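# Phone onto comic book, laptop onto its stand

## Task

Place the phone so it lies flat with all of it resting on the comic book. Place the closed laptop on the laptop stand with its top face upward and one of its long edges resting against the stand's lips. When finished, neither gripper may be in contact with the phone or the laptop.

## Robot and tools

Robot: two arms, left_arm and right_arm, each ending in a two-finger gripper. Bases in the scene frame: left_arm at (+0.031, +0.243, 0) m, right_arm at (-0.029, -0.309, 0) m, both turned only slightly about z. A camera stand is fixed to the floor behind the arms. Loose objects may occasionally get a brief nudge from outside.

Frame: scene frame, origin at table-top height halfway between the nominal bases. +x points out over the table, +y toward the left_arm side, +z up. Arm names do not match image sides. Reported hand poses, velocities and targets all use this frame. Fingers point along the gripper's +z axis and open and close along its y axis. end_effector_position is the point between the pads, roughly 1 cm behind the tips. Reported positions and orientations can be wrong by a few cm, more at long reach.

Motion rows: every moving argument is one row of 14 numbers covering both arms, each in [-1, 1]: dx, dy, dz, rx, ry, rz, opening for left_arm, then the same seven for right_arm. The first six per arm are an offset (not a pose) from that arm's Hand target as it stood when the action or move began, along the scene axes; the arm rotates about its Hand target position. Scale: 1.0 equals 0.6 m for dx, dy, dz and 180 degrees for the rotation vector rx, ry, rz. Sending the same offset again moves the arm further. Six zeros re-commands the current Hand target. The opening is absolute: +1 fully open (0.094 m), -1 closed. A 0 opening is a real command, so to keep a gripper unchanged resend its current value (see Tool commands in the result).

execute_actions(actions, cameras): actions is a list of actions; each action is a table of up to 15 rows, one row per 1/30 s step; a short table repeats its last row. All rows of an action count from the action's start pose. An empty list just returns state and images. cameras picks which views come back: omitted, null or ["all"] gives all, [] gives none; an unknown name invalidates the call.

move(target, speed, blend, opening_speed, blocking, cameras): drives each gripper in a straight line toward its target, given as one 14-number row or a list of up to 15 rows, all offsets from the same starting Hand targets. speed is top path speed in m/s, 0.002 to 4.3, default 0.25 (rotation up to twice that in rad/s), one value or one per target. blend, in m, rounds corners between listed targets. opening_speed, 0.2 or more, sets how fast openings change per second on the -1..+1 scale; use it to close gently. blocking=false returns after about 0.5 s while the move continues. Paths share at most 10 s and do not avoid obstacles or the other arm. Grippers lag and overshoot more when fast or nearly stretched. Avoid paths passing near an arm's own base; go around it.

wait(seconds): 0 to 10 s, arms hold their last command; a running move continues. stop: brakes a running move. zoom_image(camera, region): camera is cam_head_left or cam_head_right (both 896x504); region [x0, y0, x1, y1] in pixels, at most 504 by 504. finished_scene(scene): give the current scene's number; irreversible, only call once the goal holds steadily.

Results: robot state per arm (hand pose, Hand target, joint positions, velocities, torques, grip_measured, grip_effort_nm) plus images. The move: line reports how it ended: done (within 10 mm and 2 degrees), off_target, moving, held, fault, and limits such as paced (pose clipped) or held (steps withheld). Done does not mean no contact. Grippers often settle a few cm short due to friction and weight; resend the missing distance as an offset. Orientation commands are clipped to 40 degrees from the current one each step. grip_measured uses the opening scale; it follows the command until force limit, so it does not reveal contact; hard parts read a bit narrower than their width. To release, command an opening well above grip_measured. grip_effort_nm is motor effort, negative closing, not pad force. Torques include arm weight and have offsets and noise.

Avoid: dropping or knocking anything off the table, letting go of moving objects, fast impacts, pushing hard into the table or heavy objects, and any contact or squeeze between the two arms (the clearance check does not protect the grippers from each other). A blocked arm keeps pressing until you command its target back past the gripper. Holding loads, staying stretched or pushing an unreachable pose heats motors; a MOTOR HOT line warns, and at 100 °C that arm goes limp for 30 to 60 s or longer. Joint limits (rad): waist ±2.880, shoulder 0 to 3.142, elbow 0 to 3.019, wrist pitch -1.693 to 1.571, wrist yaw ±1.571, wrist roll ±2.094.

Each tool is called after "Emit:" as name(argument=value, ...) on one line, values as JSON.

## Session

Emit:
execute_actions(actions=[])

Scene clock: 0.00 s.
left_arm: end_effector_position=(+0.4918, +0.7722, +0.2721) grip_measured=+1.000 grip_effort_nm=n/a end_effector_quat_wxyz=(+0.538, +0.343, +0.763, +0.102) | right_arm: end_effector_position=(+0.0818, -0.5453, +0.1553) grip_measured=+1.000 grip_effort_nm=n/a end_effector_quat_wxyz=(-0.017, +0.931, +0.365, +0.017)
Joint positions: left_arm=[1.048 1.958 1.826 -0.907 1.087 1.594 0.094] | right_arm=[-1.159 1.066 0.823 -1.361 -0.035 1.239 0.094]
Joint velocities: within noise
Joint torques (N m): no reading
Motor temperatures (°C): left_arm=[23 25 27 24 28 25 28] | right_arm=[27 30 27 25 24 24 25]
Heat: left arm: hottest wrist yaw 28 °C; right arm: hottest shoulder 30 °C.
Hand target: left_arm +0.4940, +0.7762, +0.2939; +0.539, +0.352, +0.755, +0.121 | right_arm +0.0850, -0.5526, +0.1636; -0.006, +0.931, +0.366, +0.017
Tool commands: left_gripper/opening=+1.0 right_gripper/opening=+1.0

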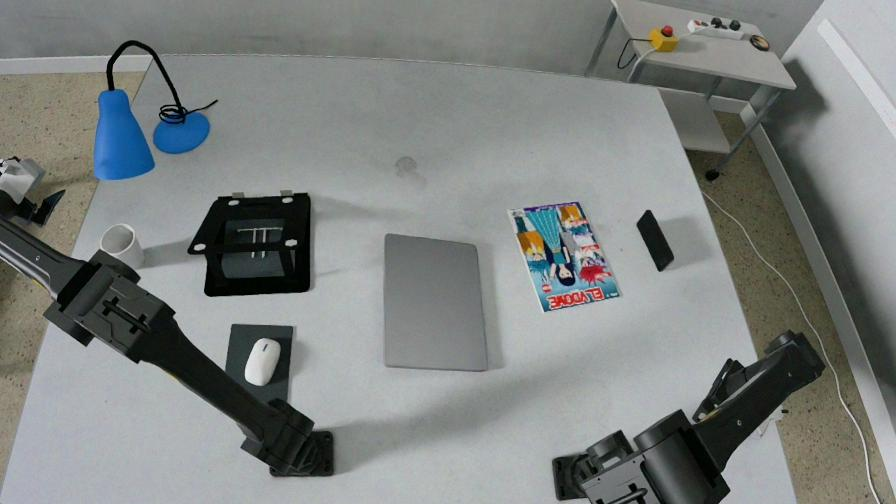

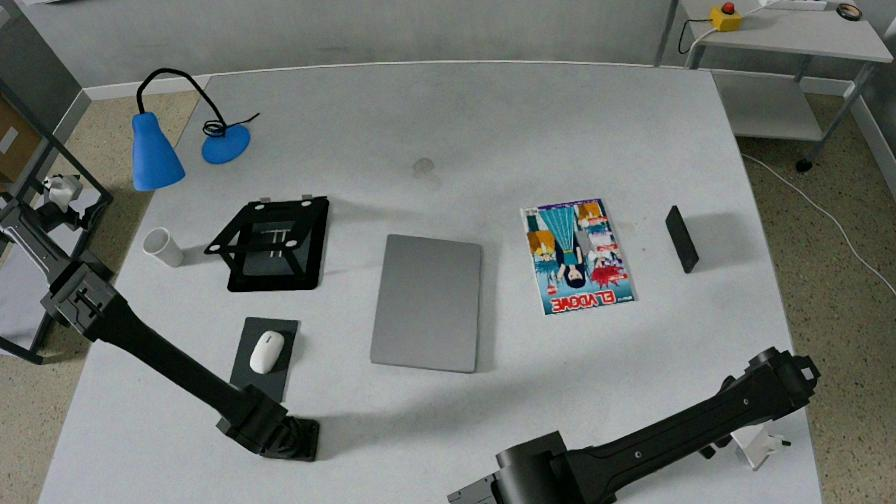

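Emit:
zoom_image(camera="cam_head_left", region=[170, 170, 510, 400])

Emit:
zoom_image(camera="cam_head_right", region=[130, 170, 510, 400])

Emit:
zoom_image(camera="cam_head_left", region=[490, 180, 740, 330])

Emit:
zoom_image(camera="cam_head_right", region=[490, 180, 740, 330])

Emit:
zoom_image(camera="cam_head_left", region=[180, 180, 330, 310])

Emit:
zoom_image(camera="cam_head_right", region=[190, 180, 340, 310])

Scaled by 1.482.

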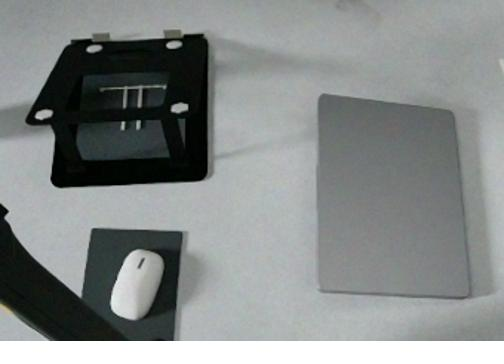

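Scaled by 1.326.

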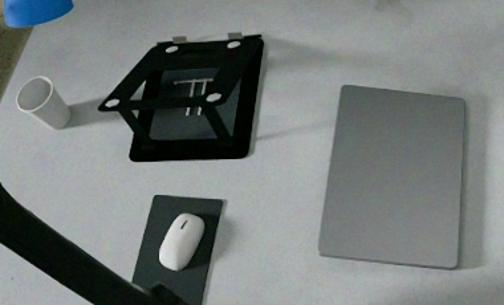

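Scaled by 2.016.

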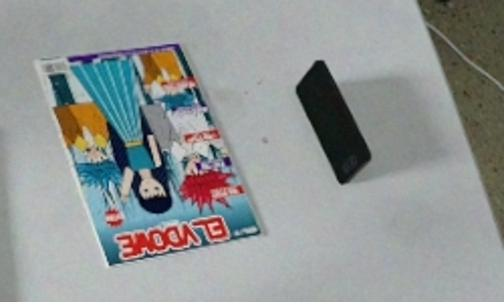

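Scaled by 2.016.

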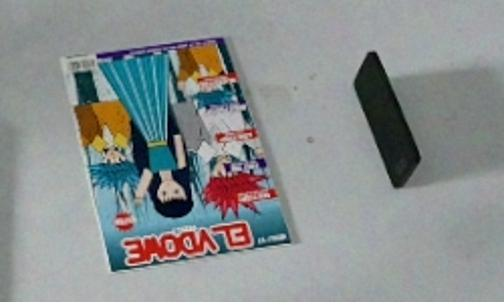

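Scaled by 3.360.

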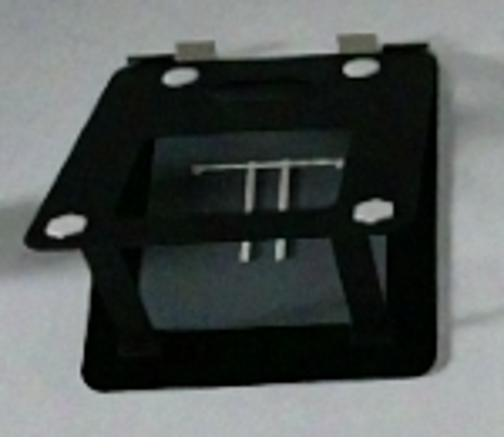

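Scaled by 3.360.

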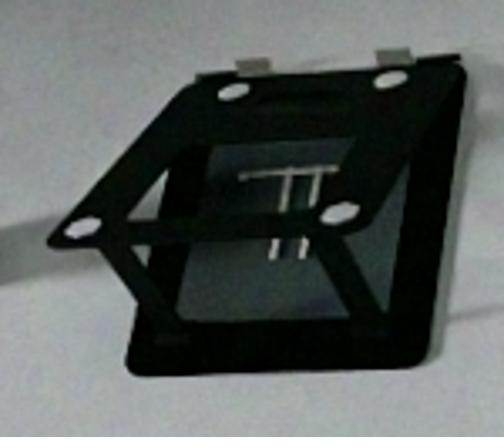

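Emit:
zoom_image(camera="cam_head_left", region=[375, 310, 500, 380])

Emit:
zoom_image(camera="cam_head_right", region=[360, 310, 500, 390])

Emit:
zoom_image(camera="cam_head_right", region=[650, 190, 730, 290])

Scaled by 4.032.

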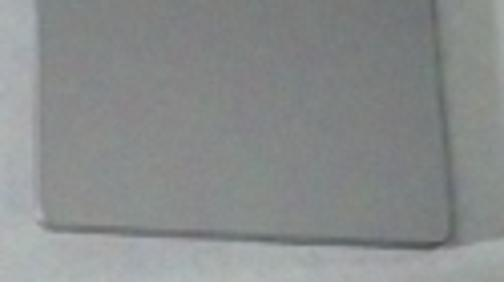

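Scaled by 3.600.

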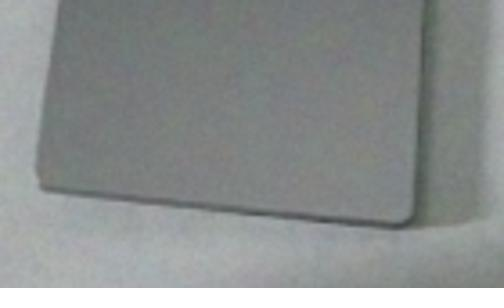

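Scaled by 5.040.

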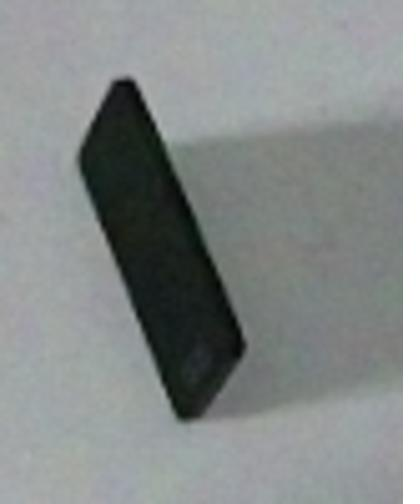

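Emit:
move(target=[-0.19,-0.66,0.043,-0.084,0.374,0.245,1,0.608,0.004,0.144,0,0,0.806,1], speed=0.4)

Scene clock: 81.17 s.
left_arm: end_effector_position=(+0.3817, +0.3849, +0.3078) grip_measured=+1.000 grip_effort_nm=0.022 end_effector_quat_wxyz=(+0.005, -0.001, +1.000, +0.001) | right_arm: end_effector_position=(+0.4322, -0.5472, +0.2411) grip_measured=+1.000 grip_effort_nm=-0.022 end_effector_quat_wxyz=(-0.028, -0.061, +0.998, +0.005)
Joint positions: left_arm=[0.359 1.328 1.437 -1.67 0.002 0.385 0.094] | right_arm=[-0.474 1.733 1.721 -1.612 0.02 -0.589 0.094]
Joint velocities: within noise
Joint torques (N m): left_arm=[-2.2 -12.92 11.45 -0.05 -0.12 -0.13] | right_arm=[1.26 -16.85 12.77 -0.29 -0.01 0.09]
Motor temperatures (°C): left_arm=[23 32 33 24 28 24 27] | right_arm=[27 30 38 25 24 23 25]
Heat: left arm: hottest elbow 33 °C; right arm: hottest elbow 38 °C.
Hand target: left_arm +0.3800, +0.3802, +0.3197; +0.000, +0.000, +1.000, +0.000 | right_arm +0.4498, -0.5504, +0.2499; -0.018, -0.069, +0.997, +0.000
Off the commanded pose: left_arm 0.013 m, 0 deg | right_arm 0.020 m, 2 deg.
joint sent to its limit (left arm) — joint 4 (wrist pitch), lower limit. The joint targets still meet the commanded pose.
move: off_target (left_arm, right_arm)

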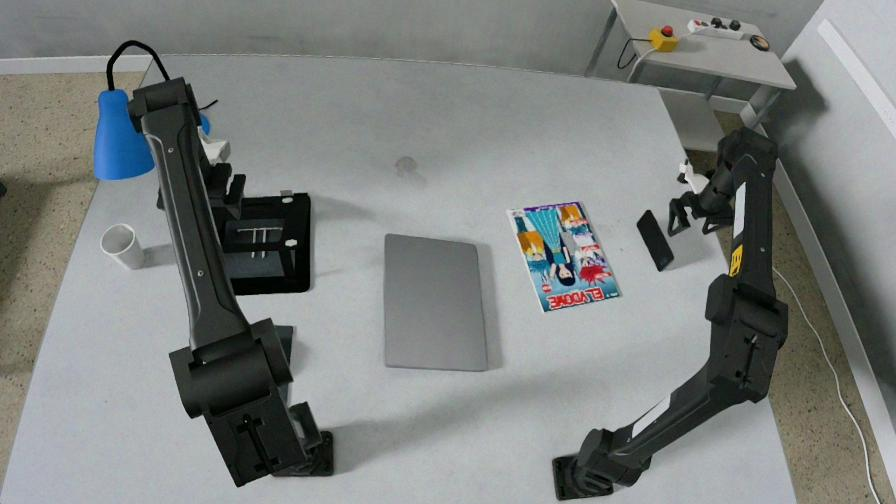

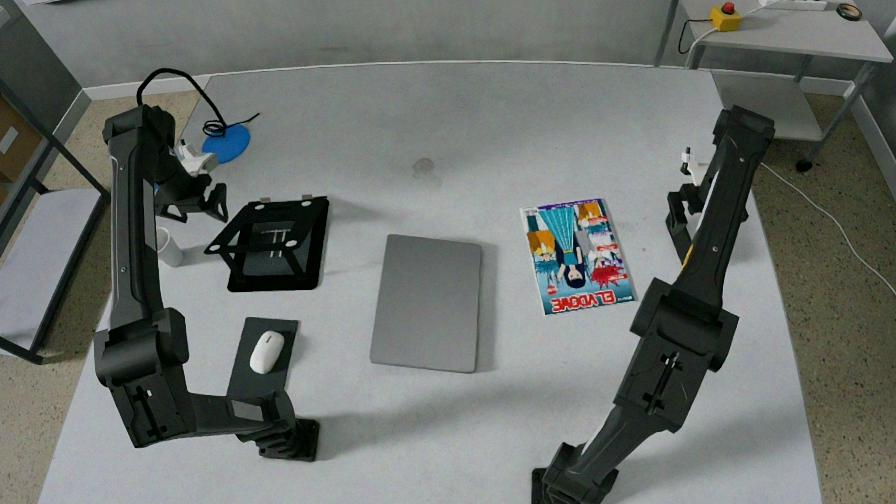

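Emit:
move(target=[0.0,-0.383,-0.40,0,0,0,-1,0.0,0.0833,-0.25,0,0,0,1], speed=0.3)

Emit:
zoom_image(camera="cam_head_left", region=[590, 150, 790, 300])

Emit:
zoom_image(camera="cam_head_right", region=[590, 150, 790, 300])

Emit:
zoom_image(camera="cam_head_left", region=[190, 150, 440, 340])

Emit:
zoom_image(camera="cam_head_right", region=[190, 150, 440, 340])

Scene clock: 93.13 s.
left_arm: end_effector_position=(+0.3792, +0.1543, +0.0824) grip_measured=-0.981 grip_effort_nm=-0.989 end_effector_quat_wxyz=(-0.002, -0.001, +1.000, +0.000) | right_arm: end_effector_position=(+0.4487, -0.5061, +0.1147) grip_measured=+1.000 grip_effort_nm=-0.022 end_effector_quat_wxyz=(-0.009, -0.068, +0.998, -0.006)
Joint positions: left_arm=[-0.275 1.405 0.9 -1.07 0.002 -0.249 0.001] | right_arm=[-0.389 1.758 1.419 -1.243 0.018 -0.519 0.094]
Joint velocities: within noise
Joint torques (N m): left_arm=[-2.67 -10.99 8.95 0.79 -0.17 -0.08] | right_arm=[1.26 -17.67 6.95 0.49 -0.05 0.23]
Motor temperatures (°C): left_arm=[23 30 34 24 28 24 27] | right_arm=[27 31 40 25 24 23 25]
Heat: left arm: hottest elbow 34 °C; right arm: hottest elbow 40 °C.
Hand target: left_arm +0.3800, +0.1504, +0.0798; +0.000, +0.000, +1.000, +0.000 | right_arm +0.4497, -0.5003, +0.0998; -0.018, -0.069, +0.997, +0.000
Off the commanded pose: left_arm 0.005 m, 0 deg | right_arm 0.016 m, 1 deg.
move: off_target (right_arm)

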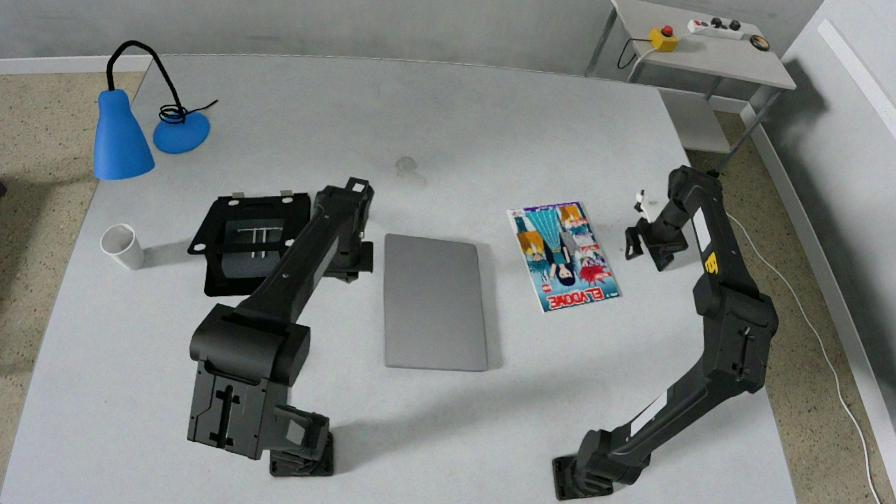

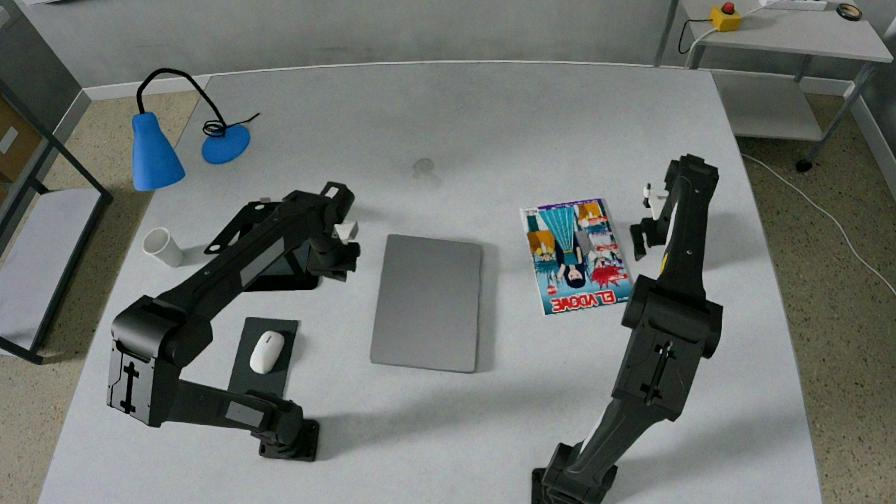

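Scaled by 2.520.

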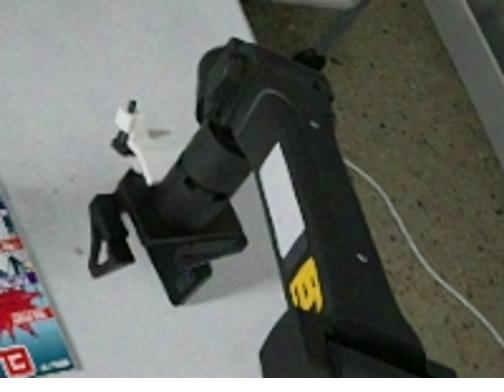

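Scaled by 2.520.

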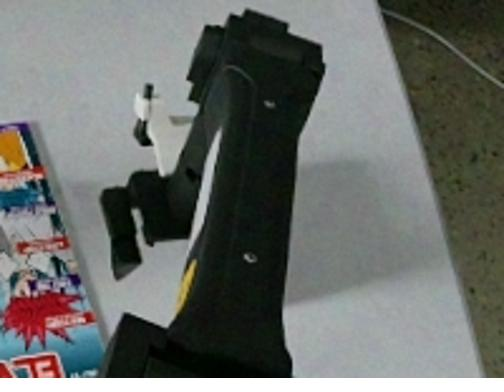

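Scaled by 2.016.

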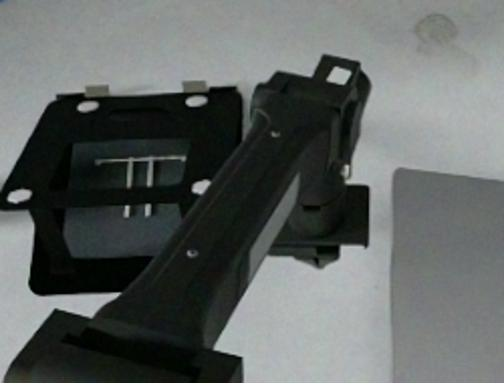

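Scaled by 2.016.

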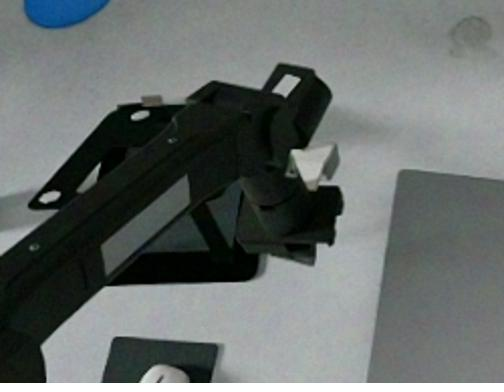

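Emit:
move(target=[[0,0,0,0,0,0,-1,0,0,0.1,0,0,0,1],[0,0,0,0,0,0,-1,0.159,-0.088,0.1,0,0,0.0167,1]], speed=0.25)

Emit:
zoom_image(camera="cam_head_left", region=[600, 130, 780, 290])

Emit:
zoom_image(camera="cam_head_right", region=[610, 130, 790, 290])

Scene clock: 126.47 s.
left_arm: end_effector_position=(+0.3792, +0.1543, +0.0824) grip_measured=-0.981 grip_effort_nm=-0.989 end_effector_quat_wxyz=(-0.002, -0.002, +1.000, +0.000) | right_arm: end_effector_position=(+0.5326, -0.5415, +0.1492) grip_measured=+1.000 grip_effort_nm=-0.022 end_effector_quat_wxyz=(-0.031, -0.097, +0.995, +0.006)
Joint positions: left_arm=[-0.275 1.405 0.9 -1.07 0.002 -0.25 0.001] | right_arm=[-0.391 2.008 1.881 -1.505 0.018 -0.579 0.094]
Joint velocities: within noise
Joint torques (N m): left_arm=[-2.32 -11.28 8.81 0.76 -0.17 -0.09] | right_arm=[-0.26 -22.07 12.46 -0.34 0.04 0.07]
Motor temperatures (°C): left_arm=[23 28 32 24 27 24 28] | right_arm=[27 34 36 25 24 23 25]
Heat: left arm: hottest elbow 32 °C; right arm: hottest elbow 36 °C.
Hand target: left_arm +0.3801, +0.1505, +0.0798; +0.000, +0.000, +1.000, +0.001 | right_arm +0.5452, -0.5532, +0.1599; -0.018, -0.096, +0.995, -0.001
Off the commanded pose: left_arm 0.005 m, 0 deg | right_arm 0.020 m, 2 deg.
move: off_target (right_arm)

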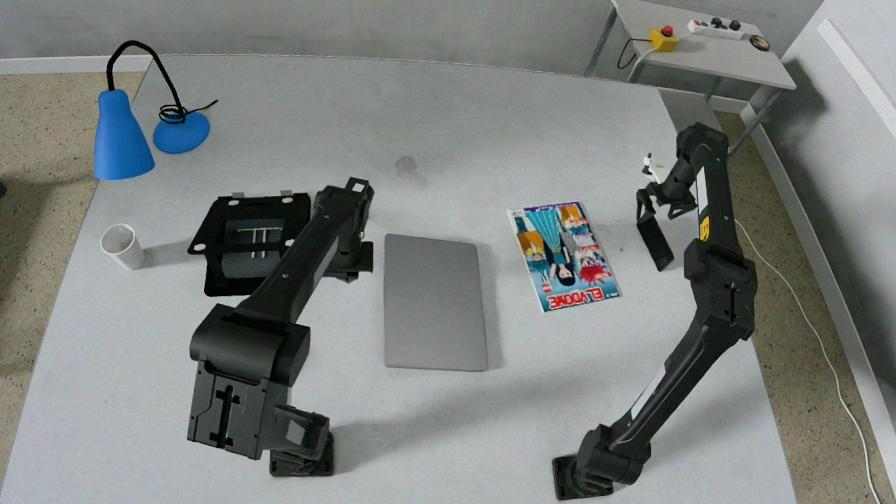

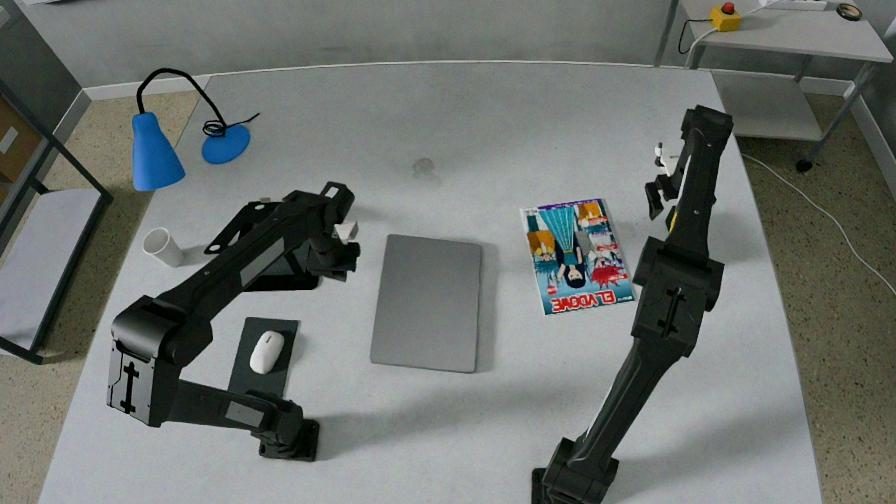

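Scaled by 2.800.

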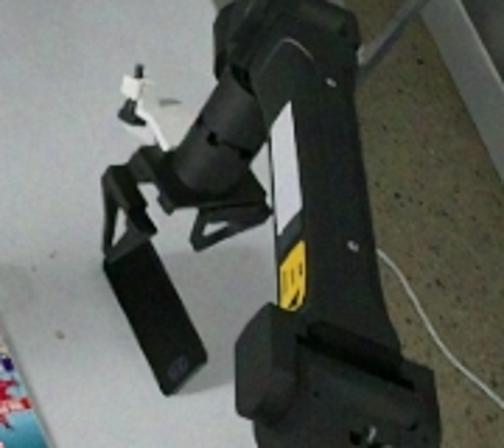

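Scaled by 2.800.

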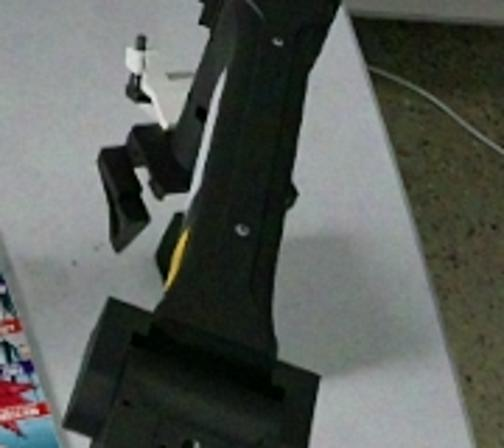

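Emit:
move(target=[[0,0,0,0,0,0,-1,0,-0.0325,0,0,0,0,1],[0,0,0,0,0,0,-1,0,-0.0325,-0.10,0,0,0,1]], speed=0.2)

Emit:
zoom_image(camera="cam_head_left", region=[600, 150, 760, 290])

Emit:
zoom_image(camera="cam_head_right", region=[610, 150, 770, 290])

Scene clock: 134.27 s.
left_arm: end_effector_position=(+0.3792, +0.1543, +0.0824) grip_measured=-0.981 grip_effort_nm=-0.989 end_effector_quat_wxyz=(-0.002, -0.002, +1.000, +0.000) | right_arm: end_effector_position=(+0.5468, -0.5692, +0.1193) grip_measured=+1.000 grip_effort_nm=-0.027 end_effector_quat_wxyz=(-0.008, -0.095, +0.995, -0.006)
Joint positions: left_arm=[-0.275 1.405 0.9 -1.07 0.002 -0.25 0.001] | right_arm=[-0.423 2.052 1.875 -1.4 0.019 -0.607 0.094]
Joint velocities: within noise
Joint torques (N m): left_arm=[-1.9 -11.05 9.02 0.5 -0.12 -0.06] | right_arm=[0.15 -23.24 7.77 0.46 0.03 0.07]
Motor temperatures (°C): left_arm=[23 28 32 24 27 24 28] | right_arm=[27 34 37 25 24 23 25]
Heat: left arm: hottest elbow 32 °C; right arm: hottest elbow 37 °C.
Hand target: left_arm +0.3801, +0.1505, +0.0798; +0.000, +0.000, +1.000, +0.001 | right_arm +0.5452, -0.5727, +0.1000; -0.018, -0.095, +0.995, -0.001
Off the commanded pose: left_arm 0.005 m, 0 deg | right_arm 0.020 m, 1 deg.
move: off_target (right_arm)

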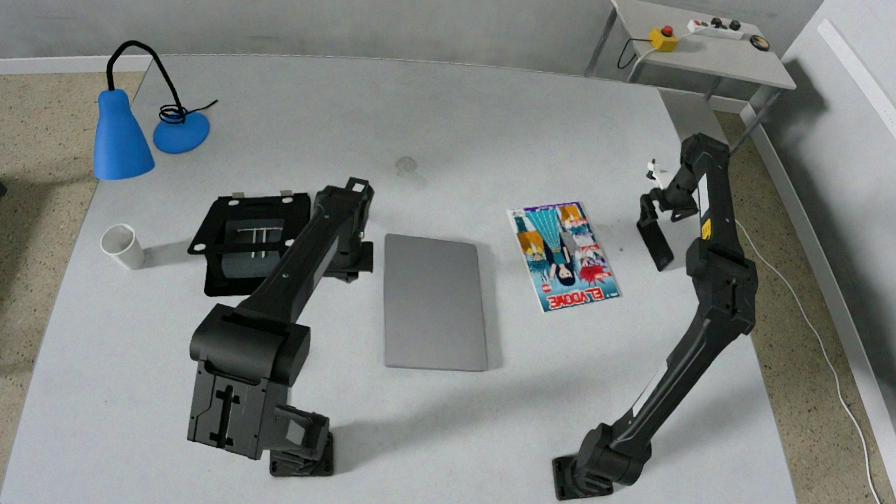

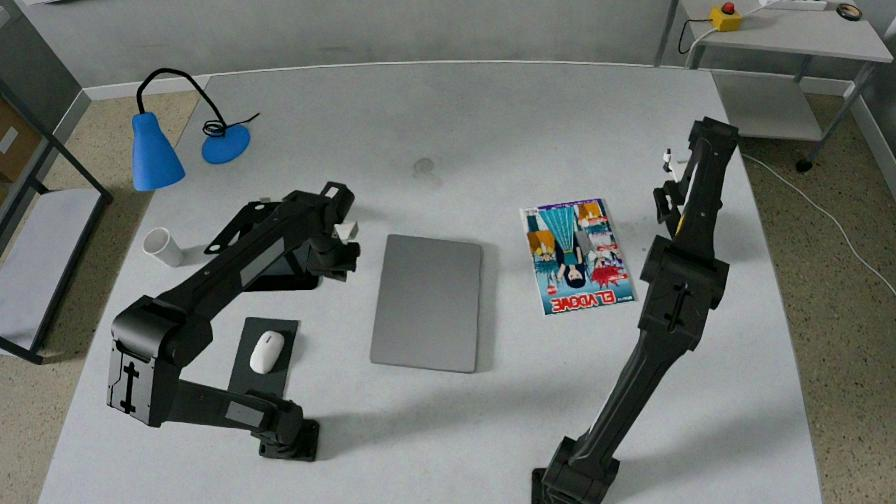

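Scaled by 3.150.

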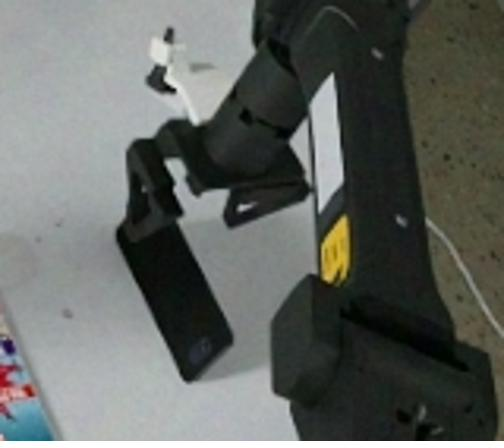

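Scaled by 3.150.

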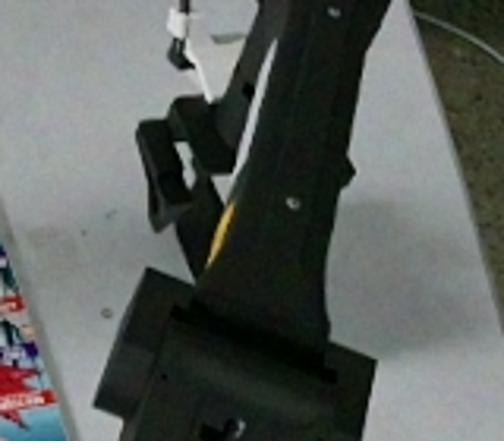

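Emit:
move(target=[[0,0,0,0,0,0,-1,0,-0.013,-0.025,0,0,0,1],[0,0,0,0,0,0,-1,0,-0.013,-0.1083,0,0,0,1]], speed=0.15)

Emit:
zoom_image(camera="cam_head_left", region=[600, 150, 760, 290])

Emit:
zoom_image(camera="cam_head_right", region=[610, 150, 770, 290])

Scene clock: 142.10 s.
left_arm: end_effector_position=(+0.3792, +0.1543, +0.0824) grip_measured=-0.981 grip_effort_nm=-0.989 end_effector_quat_wxyz=(-0.002, -0.002, +1.000, +0.000) | right_arm: end_effector_position=(+0.5491, -0.5728, +0.0498) grip_measured=+1.000 grip_effort_nm=-0.022 end_effector_quat_wxyz=(-0.011, -0.098, +0.995, -0.004)
Joint positions: left_arm=[-0.275 1.405 0.9 -1.07 0.002 -0.25 0.001] | right_arm=[-0.427 2.117 1.795 -1.264 0.019 -0.618 0.094]
Joint velocities: within noise
Joint torques (N m): left_arm=[-2.67 -11.4 8.95 0.83 -0.18 -0.05] | right_arm=[-0.32 -23.88 7.54 0.44 0.04 0.1]
Motor temperatures (°C): left_arm=[23 28 32 24 27 24 29] | right_arm=[27 34 36 25 24 23 25]
Heat: left arm: hottest elbow 32 °C; right arm: hottest elbow 36 °C.
Hand target: left_arm +0.3801, +0.1505, +0.0798; +0.000, +0.000, +1.000, +0.001 | right_arm +0.5452, -0.5803, +0.0349; -0.018, -0.096, +0.995, -0.001
Off the commanded pose: left_arm 0.005 m, 0 deg | right_arm 0.017 m, 1 deg.
move: off_target (right_arm)

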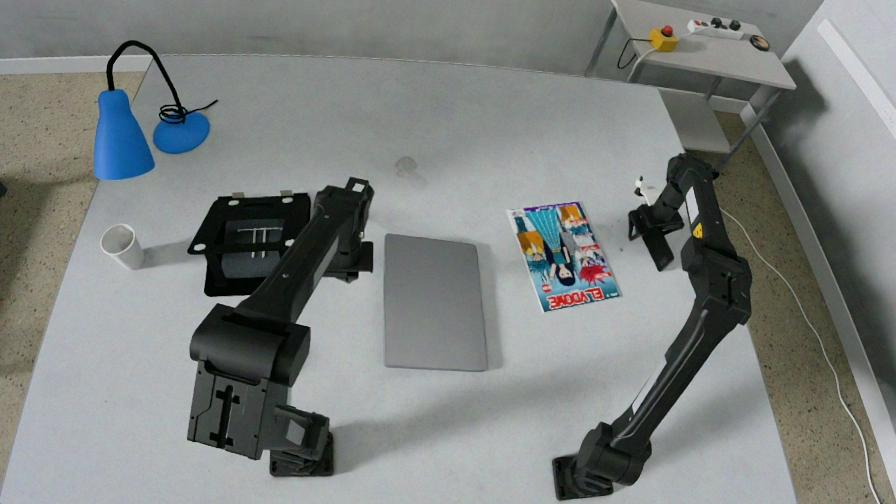

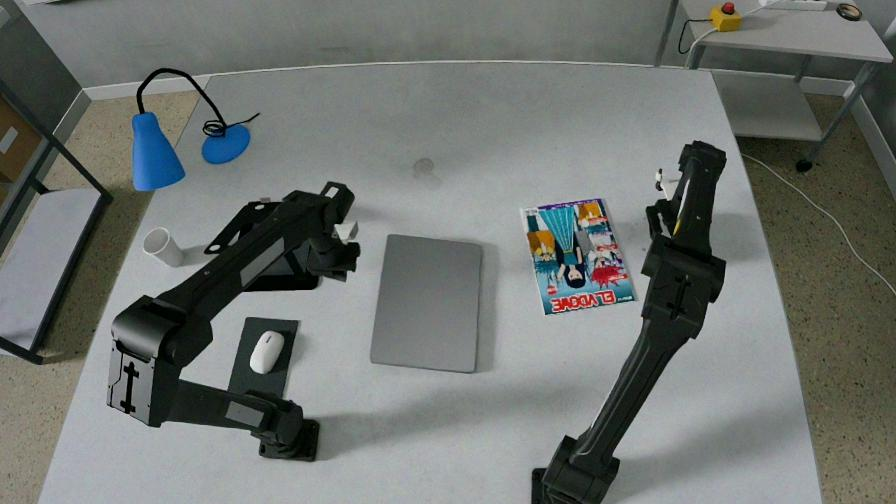

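Scaled by 3.150.

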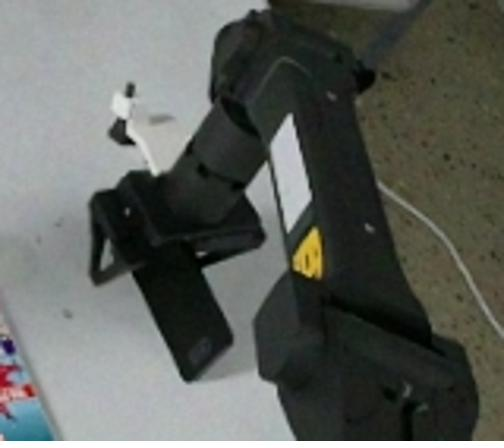

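Scaled by 3.150.

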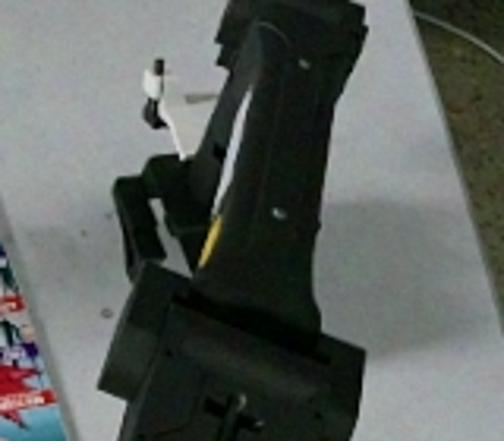

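Emit:
move(target=[0,0,0,0,0,0,-1,0,0,0,0,0,0,-0.92], opening_speed=0.6)

Emit:
zoom_image(camera="cam_head_left", region=[600, 150, 760, 290])

Scene clock: 147.93 s.
left_arm: end_effector_position=(+0.3792, +0.1543, +0.0824) grip_measured=-0.981 grip_effort_nm=-0.989 end_effector_quat_wxyz=(-0.002, -0.002, +1.000, +0.000) | right_arm: end_effector_position=(+0.5486, -0.5787, +0.0498) grip_measured=-0.840 grip_effort_nm=-0.989 end_effector_quat_wxyz=(-0.009, -0.095, +0.995, -0.008)
Joint positions: left_arm=[-0.275 1.405 0.9 -1.07 0.002 -0.25 0.001] | right_arm=[-0.435 2.117 1.795 -1.256 0.023 -0.62 0.008]
Joint velocities: within noise
Joint torques (N m): left_arm=[-3.14 -11.16 9.06 0.94 -0.16 -0.11] | right_arm=[0.21 -23.12 7.58 0.18 -0.11 0.11]
Motor temperatures (°C): left_arm=[23 27 32 24 27 24 29] | right_arm=[27 34 36 25 24 23 25]
Heat: left arm: hottest elbow 32 °C; right arm: hottest elbow 36 °C.
Hand target: left_arm +0.3801, +0.1505, +0.0798; +0.000, +0.000, +1.000, +0.001 | right_arm +0.5451, -0.5804, +0.0349; -0.018, -0.096, +0.995, -0.001
Off the commanded pose: left_arm 0.005 m, 0 deg | right_arm 0.015 m, 1 deg.
move: off_target (right_arm)

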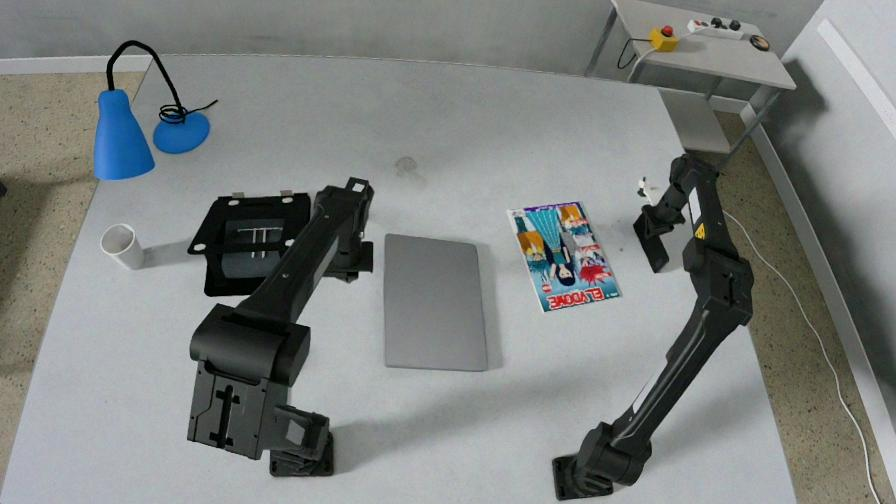

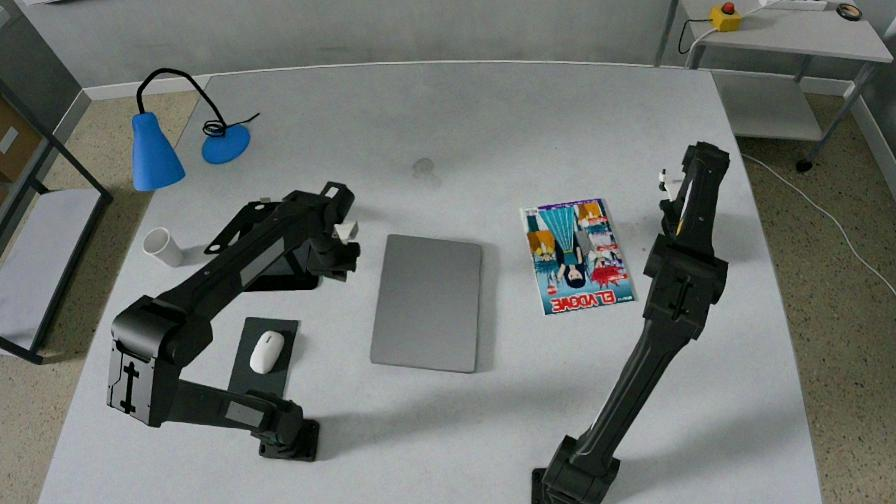

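Scaled by 3.150.

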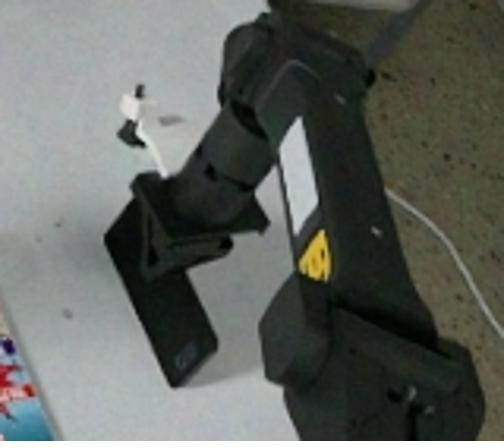

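Emit:
move(target=[[0,0,0,0,0,0,-1,0,0,0.2,0,0,0,-0.92],[0,0,0,0,0,0,-1,-0.0365,0.3815,0.22,-0.3229,-0.0835,0.0352,-0.92]], speed=0.25, blend=0.02)

Emit:
zoom_image(camera="cam_head_left", region=[460, 130, 700, 330])

Emit:
zoom_image(camera="cam_head_right", region=[460, 130, 700, 330])

Scene clock: 165.70 s.
left_arm: end_effector_position=(+0.3792, +0.1543, +0.0824) grip_measured=-0.981 grip_effort_nm=-0.994 end_effector_quat_wxyz=(-0.002, -0.002, +1.000, +0.000) | right_arm: end_effector_position=(+0.5251, -0.3521, +0.1661) grip_measured=-0.842 grip_effort_nm=-1.038 end_effector_quat_wxyz=(+0.064, -0.125, +0.859, -0.492)
Joint positions: left_arm=[-0.275 1.405 0.9 -1.07 0.002 -0.25 0.001] | right_arm=[0.191 1.778 1.348 -1.007 1.032 -0.169 0.007]
Joint velocities: within noise
Joint torques (N m): left_arm=[-1.61 -11.11 8.98 1.03 -0.18 -0.1] | right_arm=[0.73 -19.19 7.58 0.06 0.88 0.26]
Motor temperatures (°C): left_arm=[23 27 31 24 27 24 29] | right_arm=[27 35 35 25 24 23 26]
Heat: left arm: hottest elbow 31 °C; right arm: hottest shoulder 35 °C.
Hand target: left_arm +0.3801, +0.1505, +0.0798; +0.000, +0.000, +1.000, +0.001 | right_arm +0.5233, -0.3516, +0.1668; +0.062, -0.126, +0.857, -0.495
Off the commanded pose: left_arm 0.005 m, 0 deg | right_arm 0.002 m, 1 deg.
move: done

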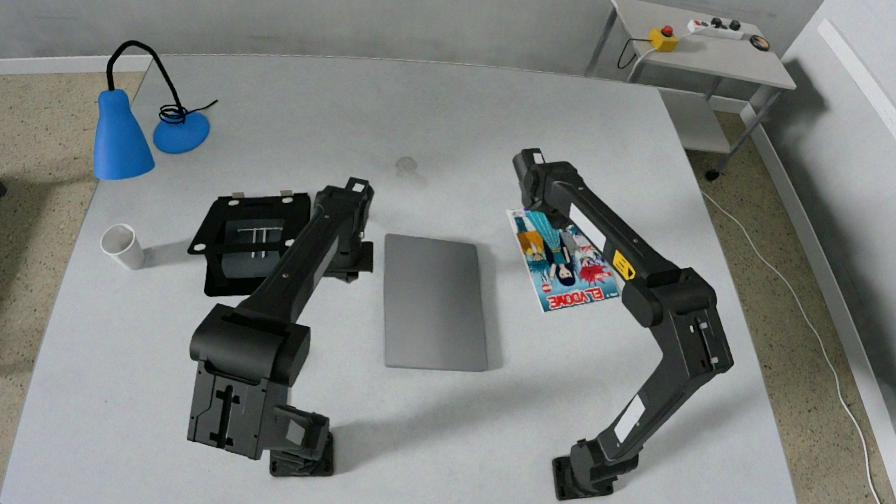

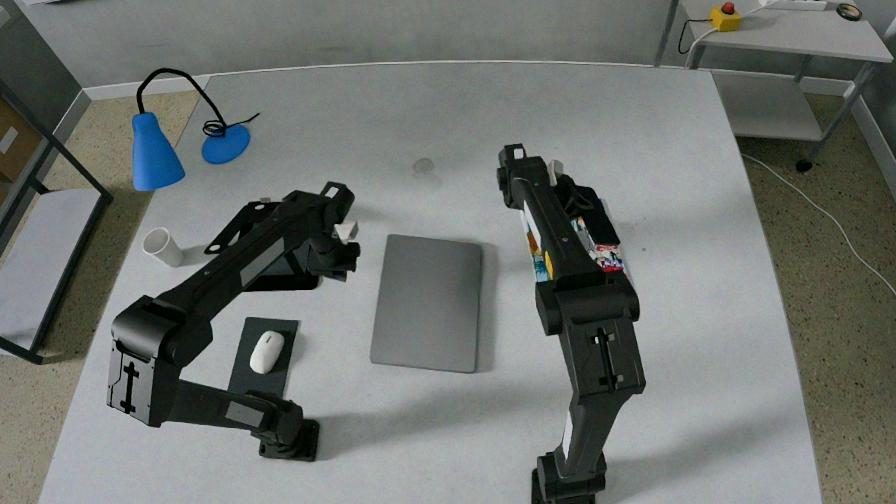

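Scaled by 2.100.

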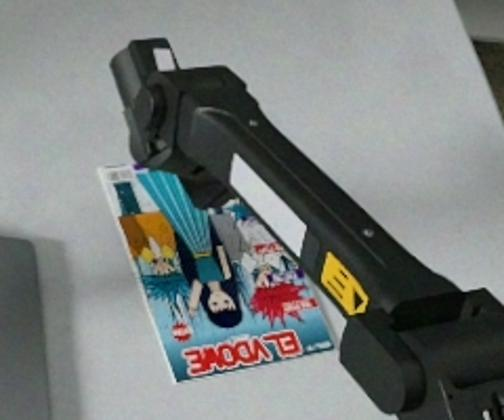

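Scaled by 2.100.

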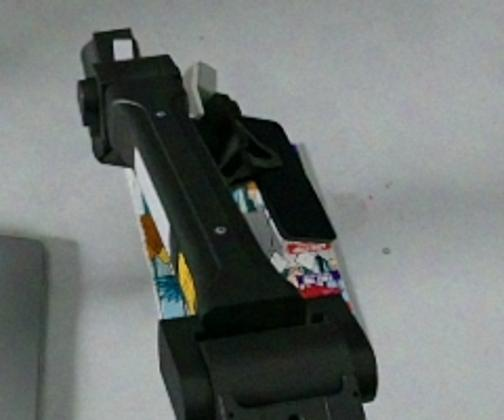

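Emit:
move(target=[0,0,0,0,0,0,-1,0,0.02,-0.183,0,0,0,-0.92], speed=0.15)

Emit:
zoom_image(camera="cam_head_right", region=[500, 150, 660, 330])

Emit:
zoom_image(camera="cam_head_left", region=[480, 150, 640, 330])

Scene clock: 171.97 s.
left_arm: end_effector_position=(+0.3792, +0.1543, +0.0824) grip_measured=-0.981 grip_effort_nm=-0.989 end_effector_quat_wxyz=(-0.002, -0.002, +1.000, +0.000) | right_arm: end_effector_position=(+0.5223, -0.3450, +0.0604) grip_measured=-0.842 grip_effort_nm=-1.043 end_effector_quat_wxyz=(+0.058, -0.124, +0.860, -0.492)
Joint positions: left_arm=[-0.275 1.405 0.9 -1.07 0.002 -0.25 0.001] | right_arm=[0.205 1.932 1.259 -0.814 1.035 -0.124 0.007]
Joint velocities: within noise
Joint torques (N m): left_arm=[-2.2 -10.87 8.99 0.8 -0.14 -0.05] | right_arm=[1.38 -19.78 6.42 0.62 0.84 0.28]
Motor temperatures (°C): left_arm=[23 27 31 24 27 24 29] | right_arm=[27 36 35 25 24 23 26]
Heat: left arm: hottest elbow 31 °C; right arm: hottest shoulder 36 °C.
Hand target: left_arm +0.3801, +0.1505, +0.0798; +0.000, +0.000, +1.000, +0.001 | right_arm +0.5232, -0.3396, +0.0570; +0.062, -0.126, +0.857, -0.496
Off the commanded pose: left_arm 0.005 m, 0 deg | right_arm 0.006 m, 1 deg.
move: done

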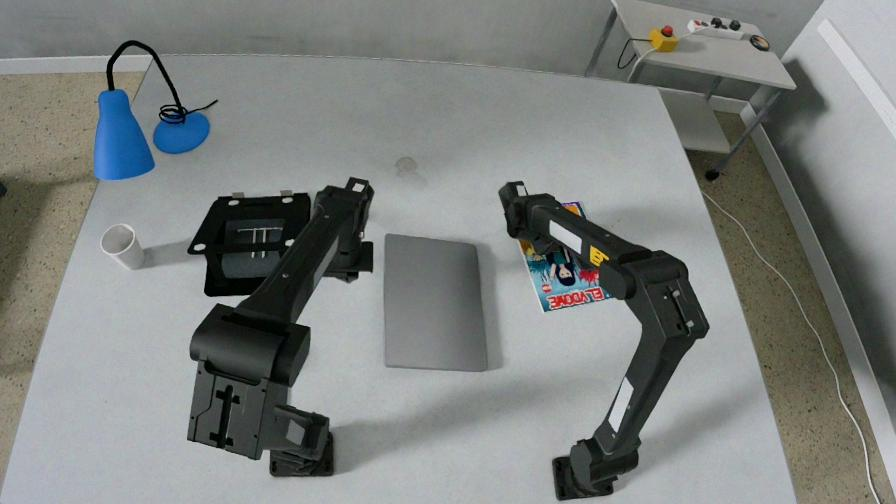

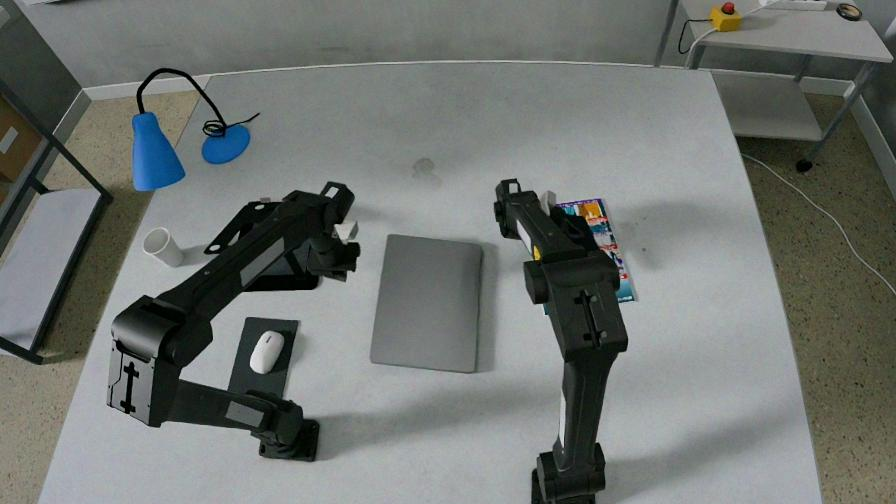

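Scaled by 2.800.

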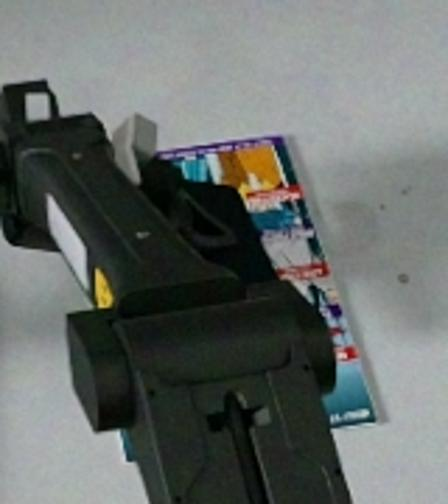

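Scaled by 2.800.

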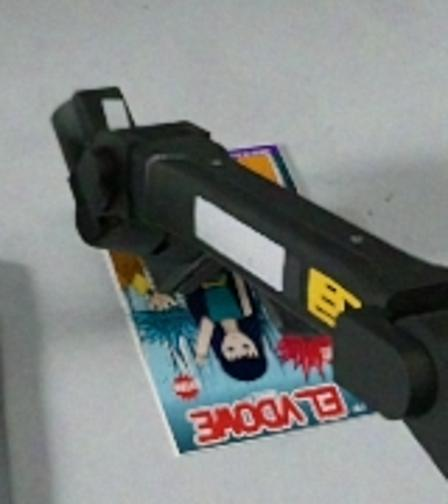

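Emit:
move(target=[0,0,0,0,0,0,-1,0,0,-0.05,0,0,0,-0.92], speed=0.05)

Emit:
zoom_image(camera="cam_head_right", region=[500, 150, 660, 330])

Scene clock: 180.40 s.
left_arm: end_effector_position=(+0.3792, +0.1543, +0.0824) grip_measured=-0.981 grip_effort_nm=-0.989 end_effector_quat_wxyz=(-0.002, -0.002, +1.000, +0.000) | right_arm: end_effector_position=(+0.5242, -0.3446, +0.0338) grip_measured=-0.842 grip_effort_nm=-1.038 end_effector_quat_wxyz=(+0.062, -0.122, +0.860, -0.492)
Joint positions: left_arm=[-0.275 1.405 0.9 -1.07 0.002 -0.25 0.001] | right_arm=[0.205 1.979 1.247 -0.747 1.035 -0.123 0.007]
Joint velocities: within noise
Joint torques (N m): left_arm=[-1.85 -10.7 8.9 0.8 -0.17 -0.04] | right_arm=[1.32 -20.25 5.91 0.65 0.86 0.25]
Motor temperatures (°C): left_arm=[23 27 31 24 27 24 29] | right_arm=[27 37 34 25 24 23 27]
Heat: left arm: hottest elbow 31 °C; right arm: hottest shoulder 37 °C.
Hand target: left_arm +0.3801, +0.1505, +0.0798; +0.000, +0.000, +1.000, +0.001 | right_arm +0.5233, -0.3395, +0.0270; +0.062, -0.126, +0.857, -0.495
Off the commanded pose: left_arm 0.005 m, 0 deg | right_arm 0.009 m, 1 deg.
move: done

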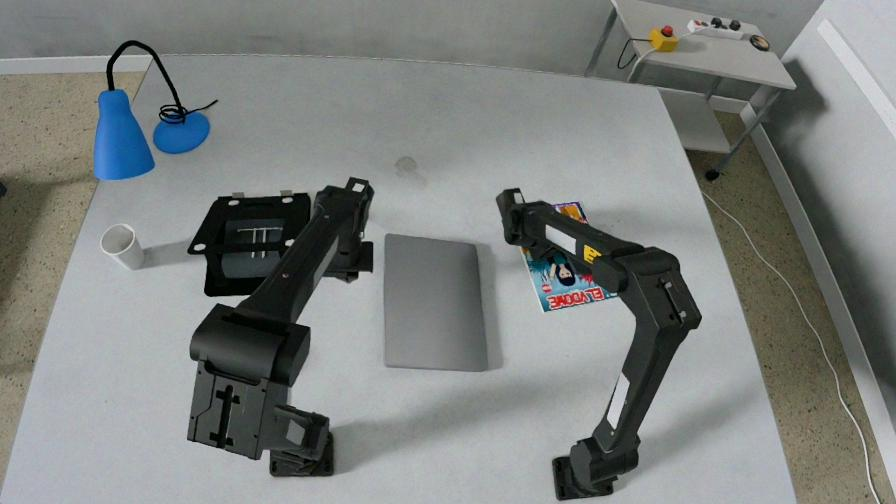

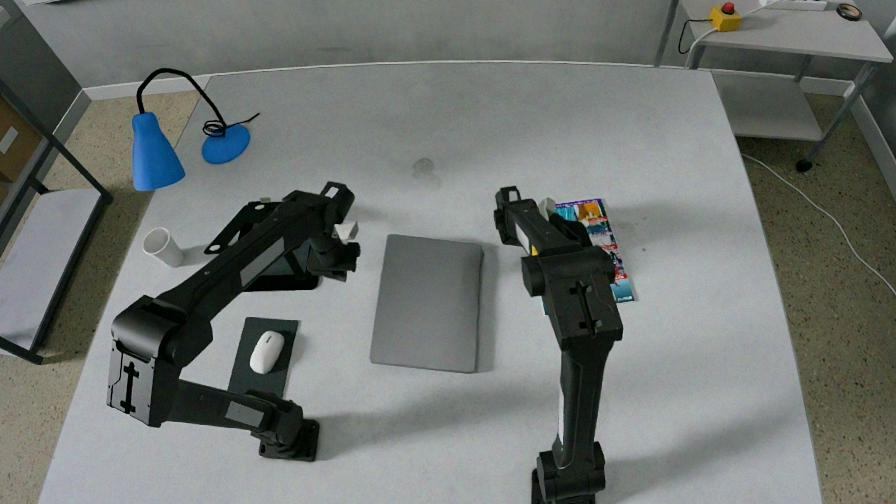

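Scaled by 2.800.

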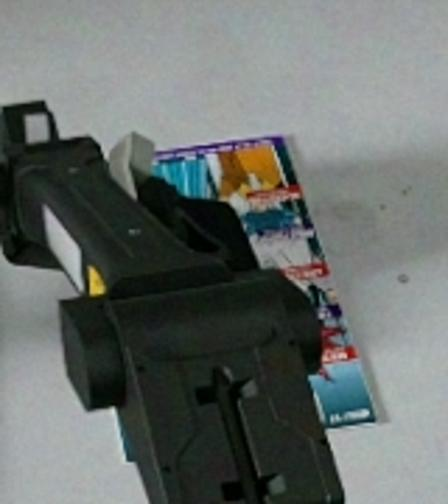

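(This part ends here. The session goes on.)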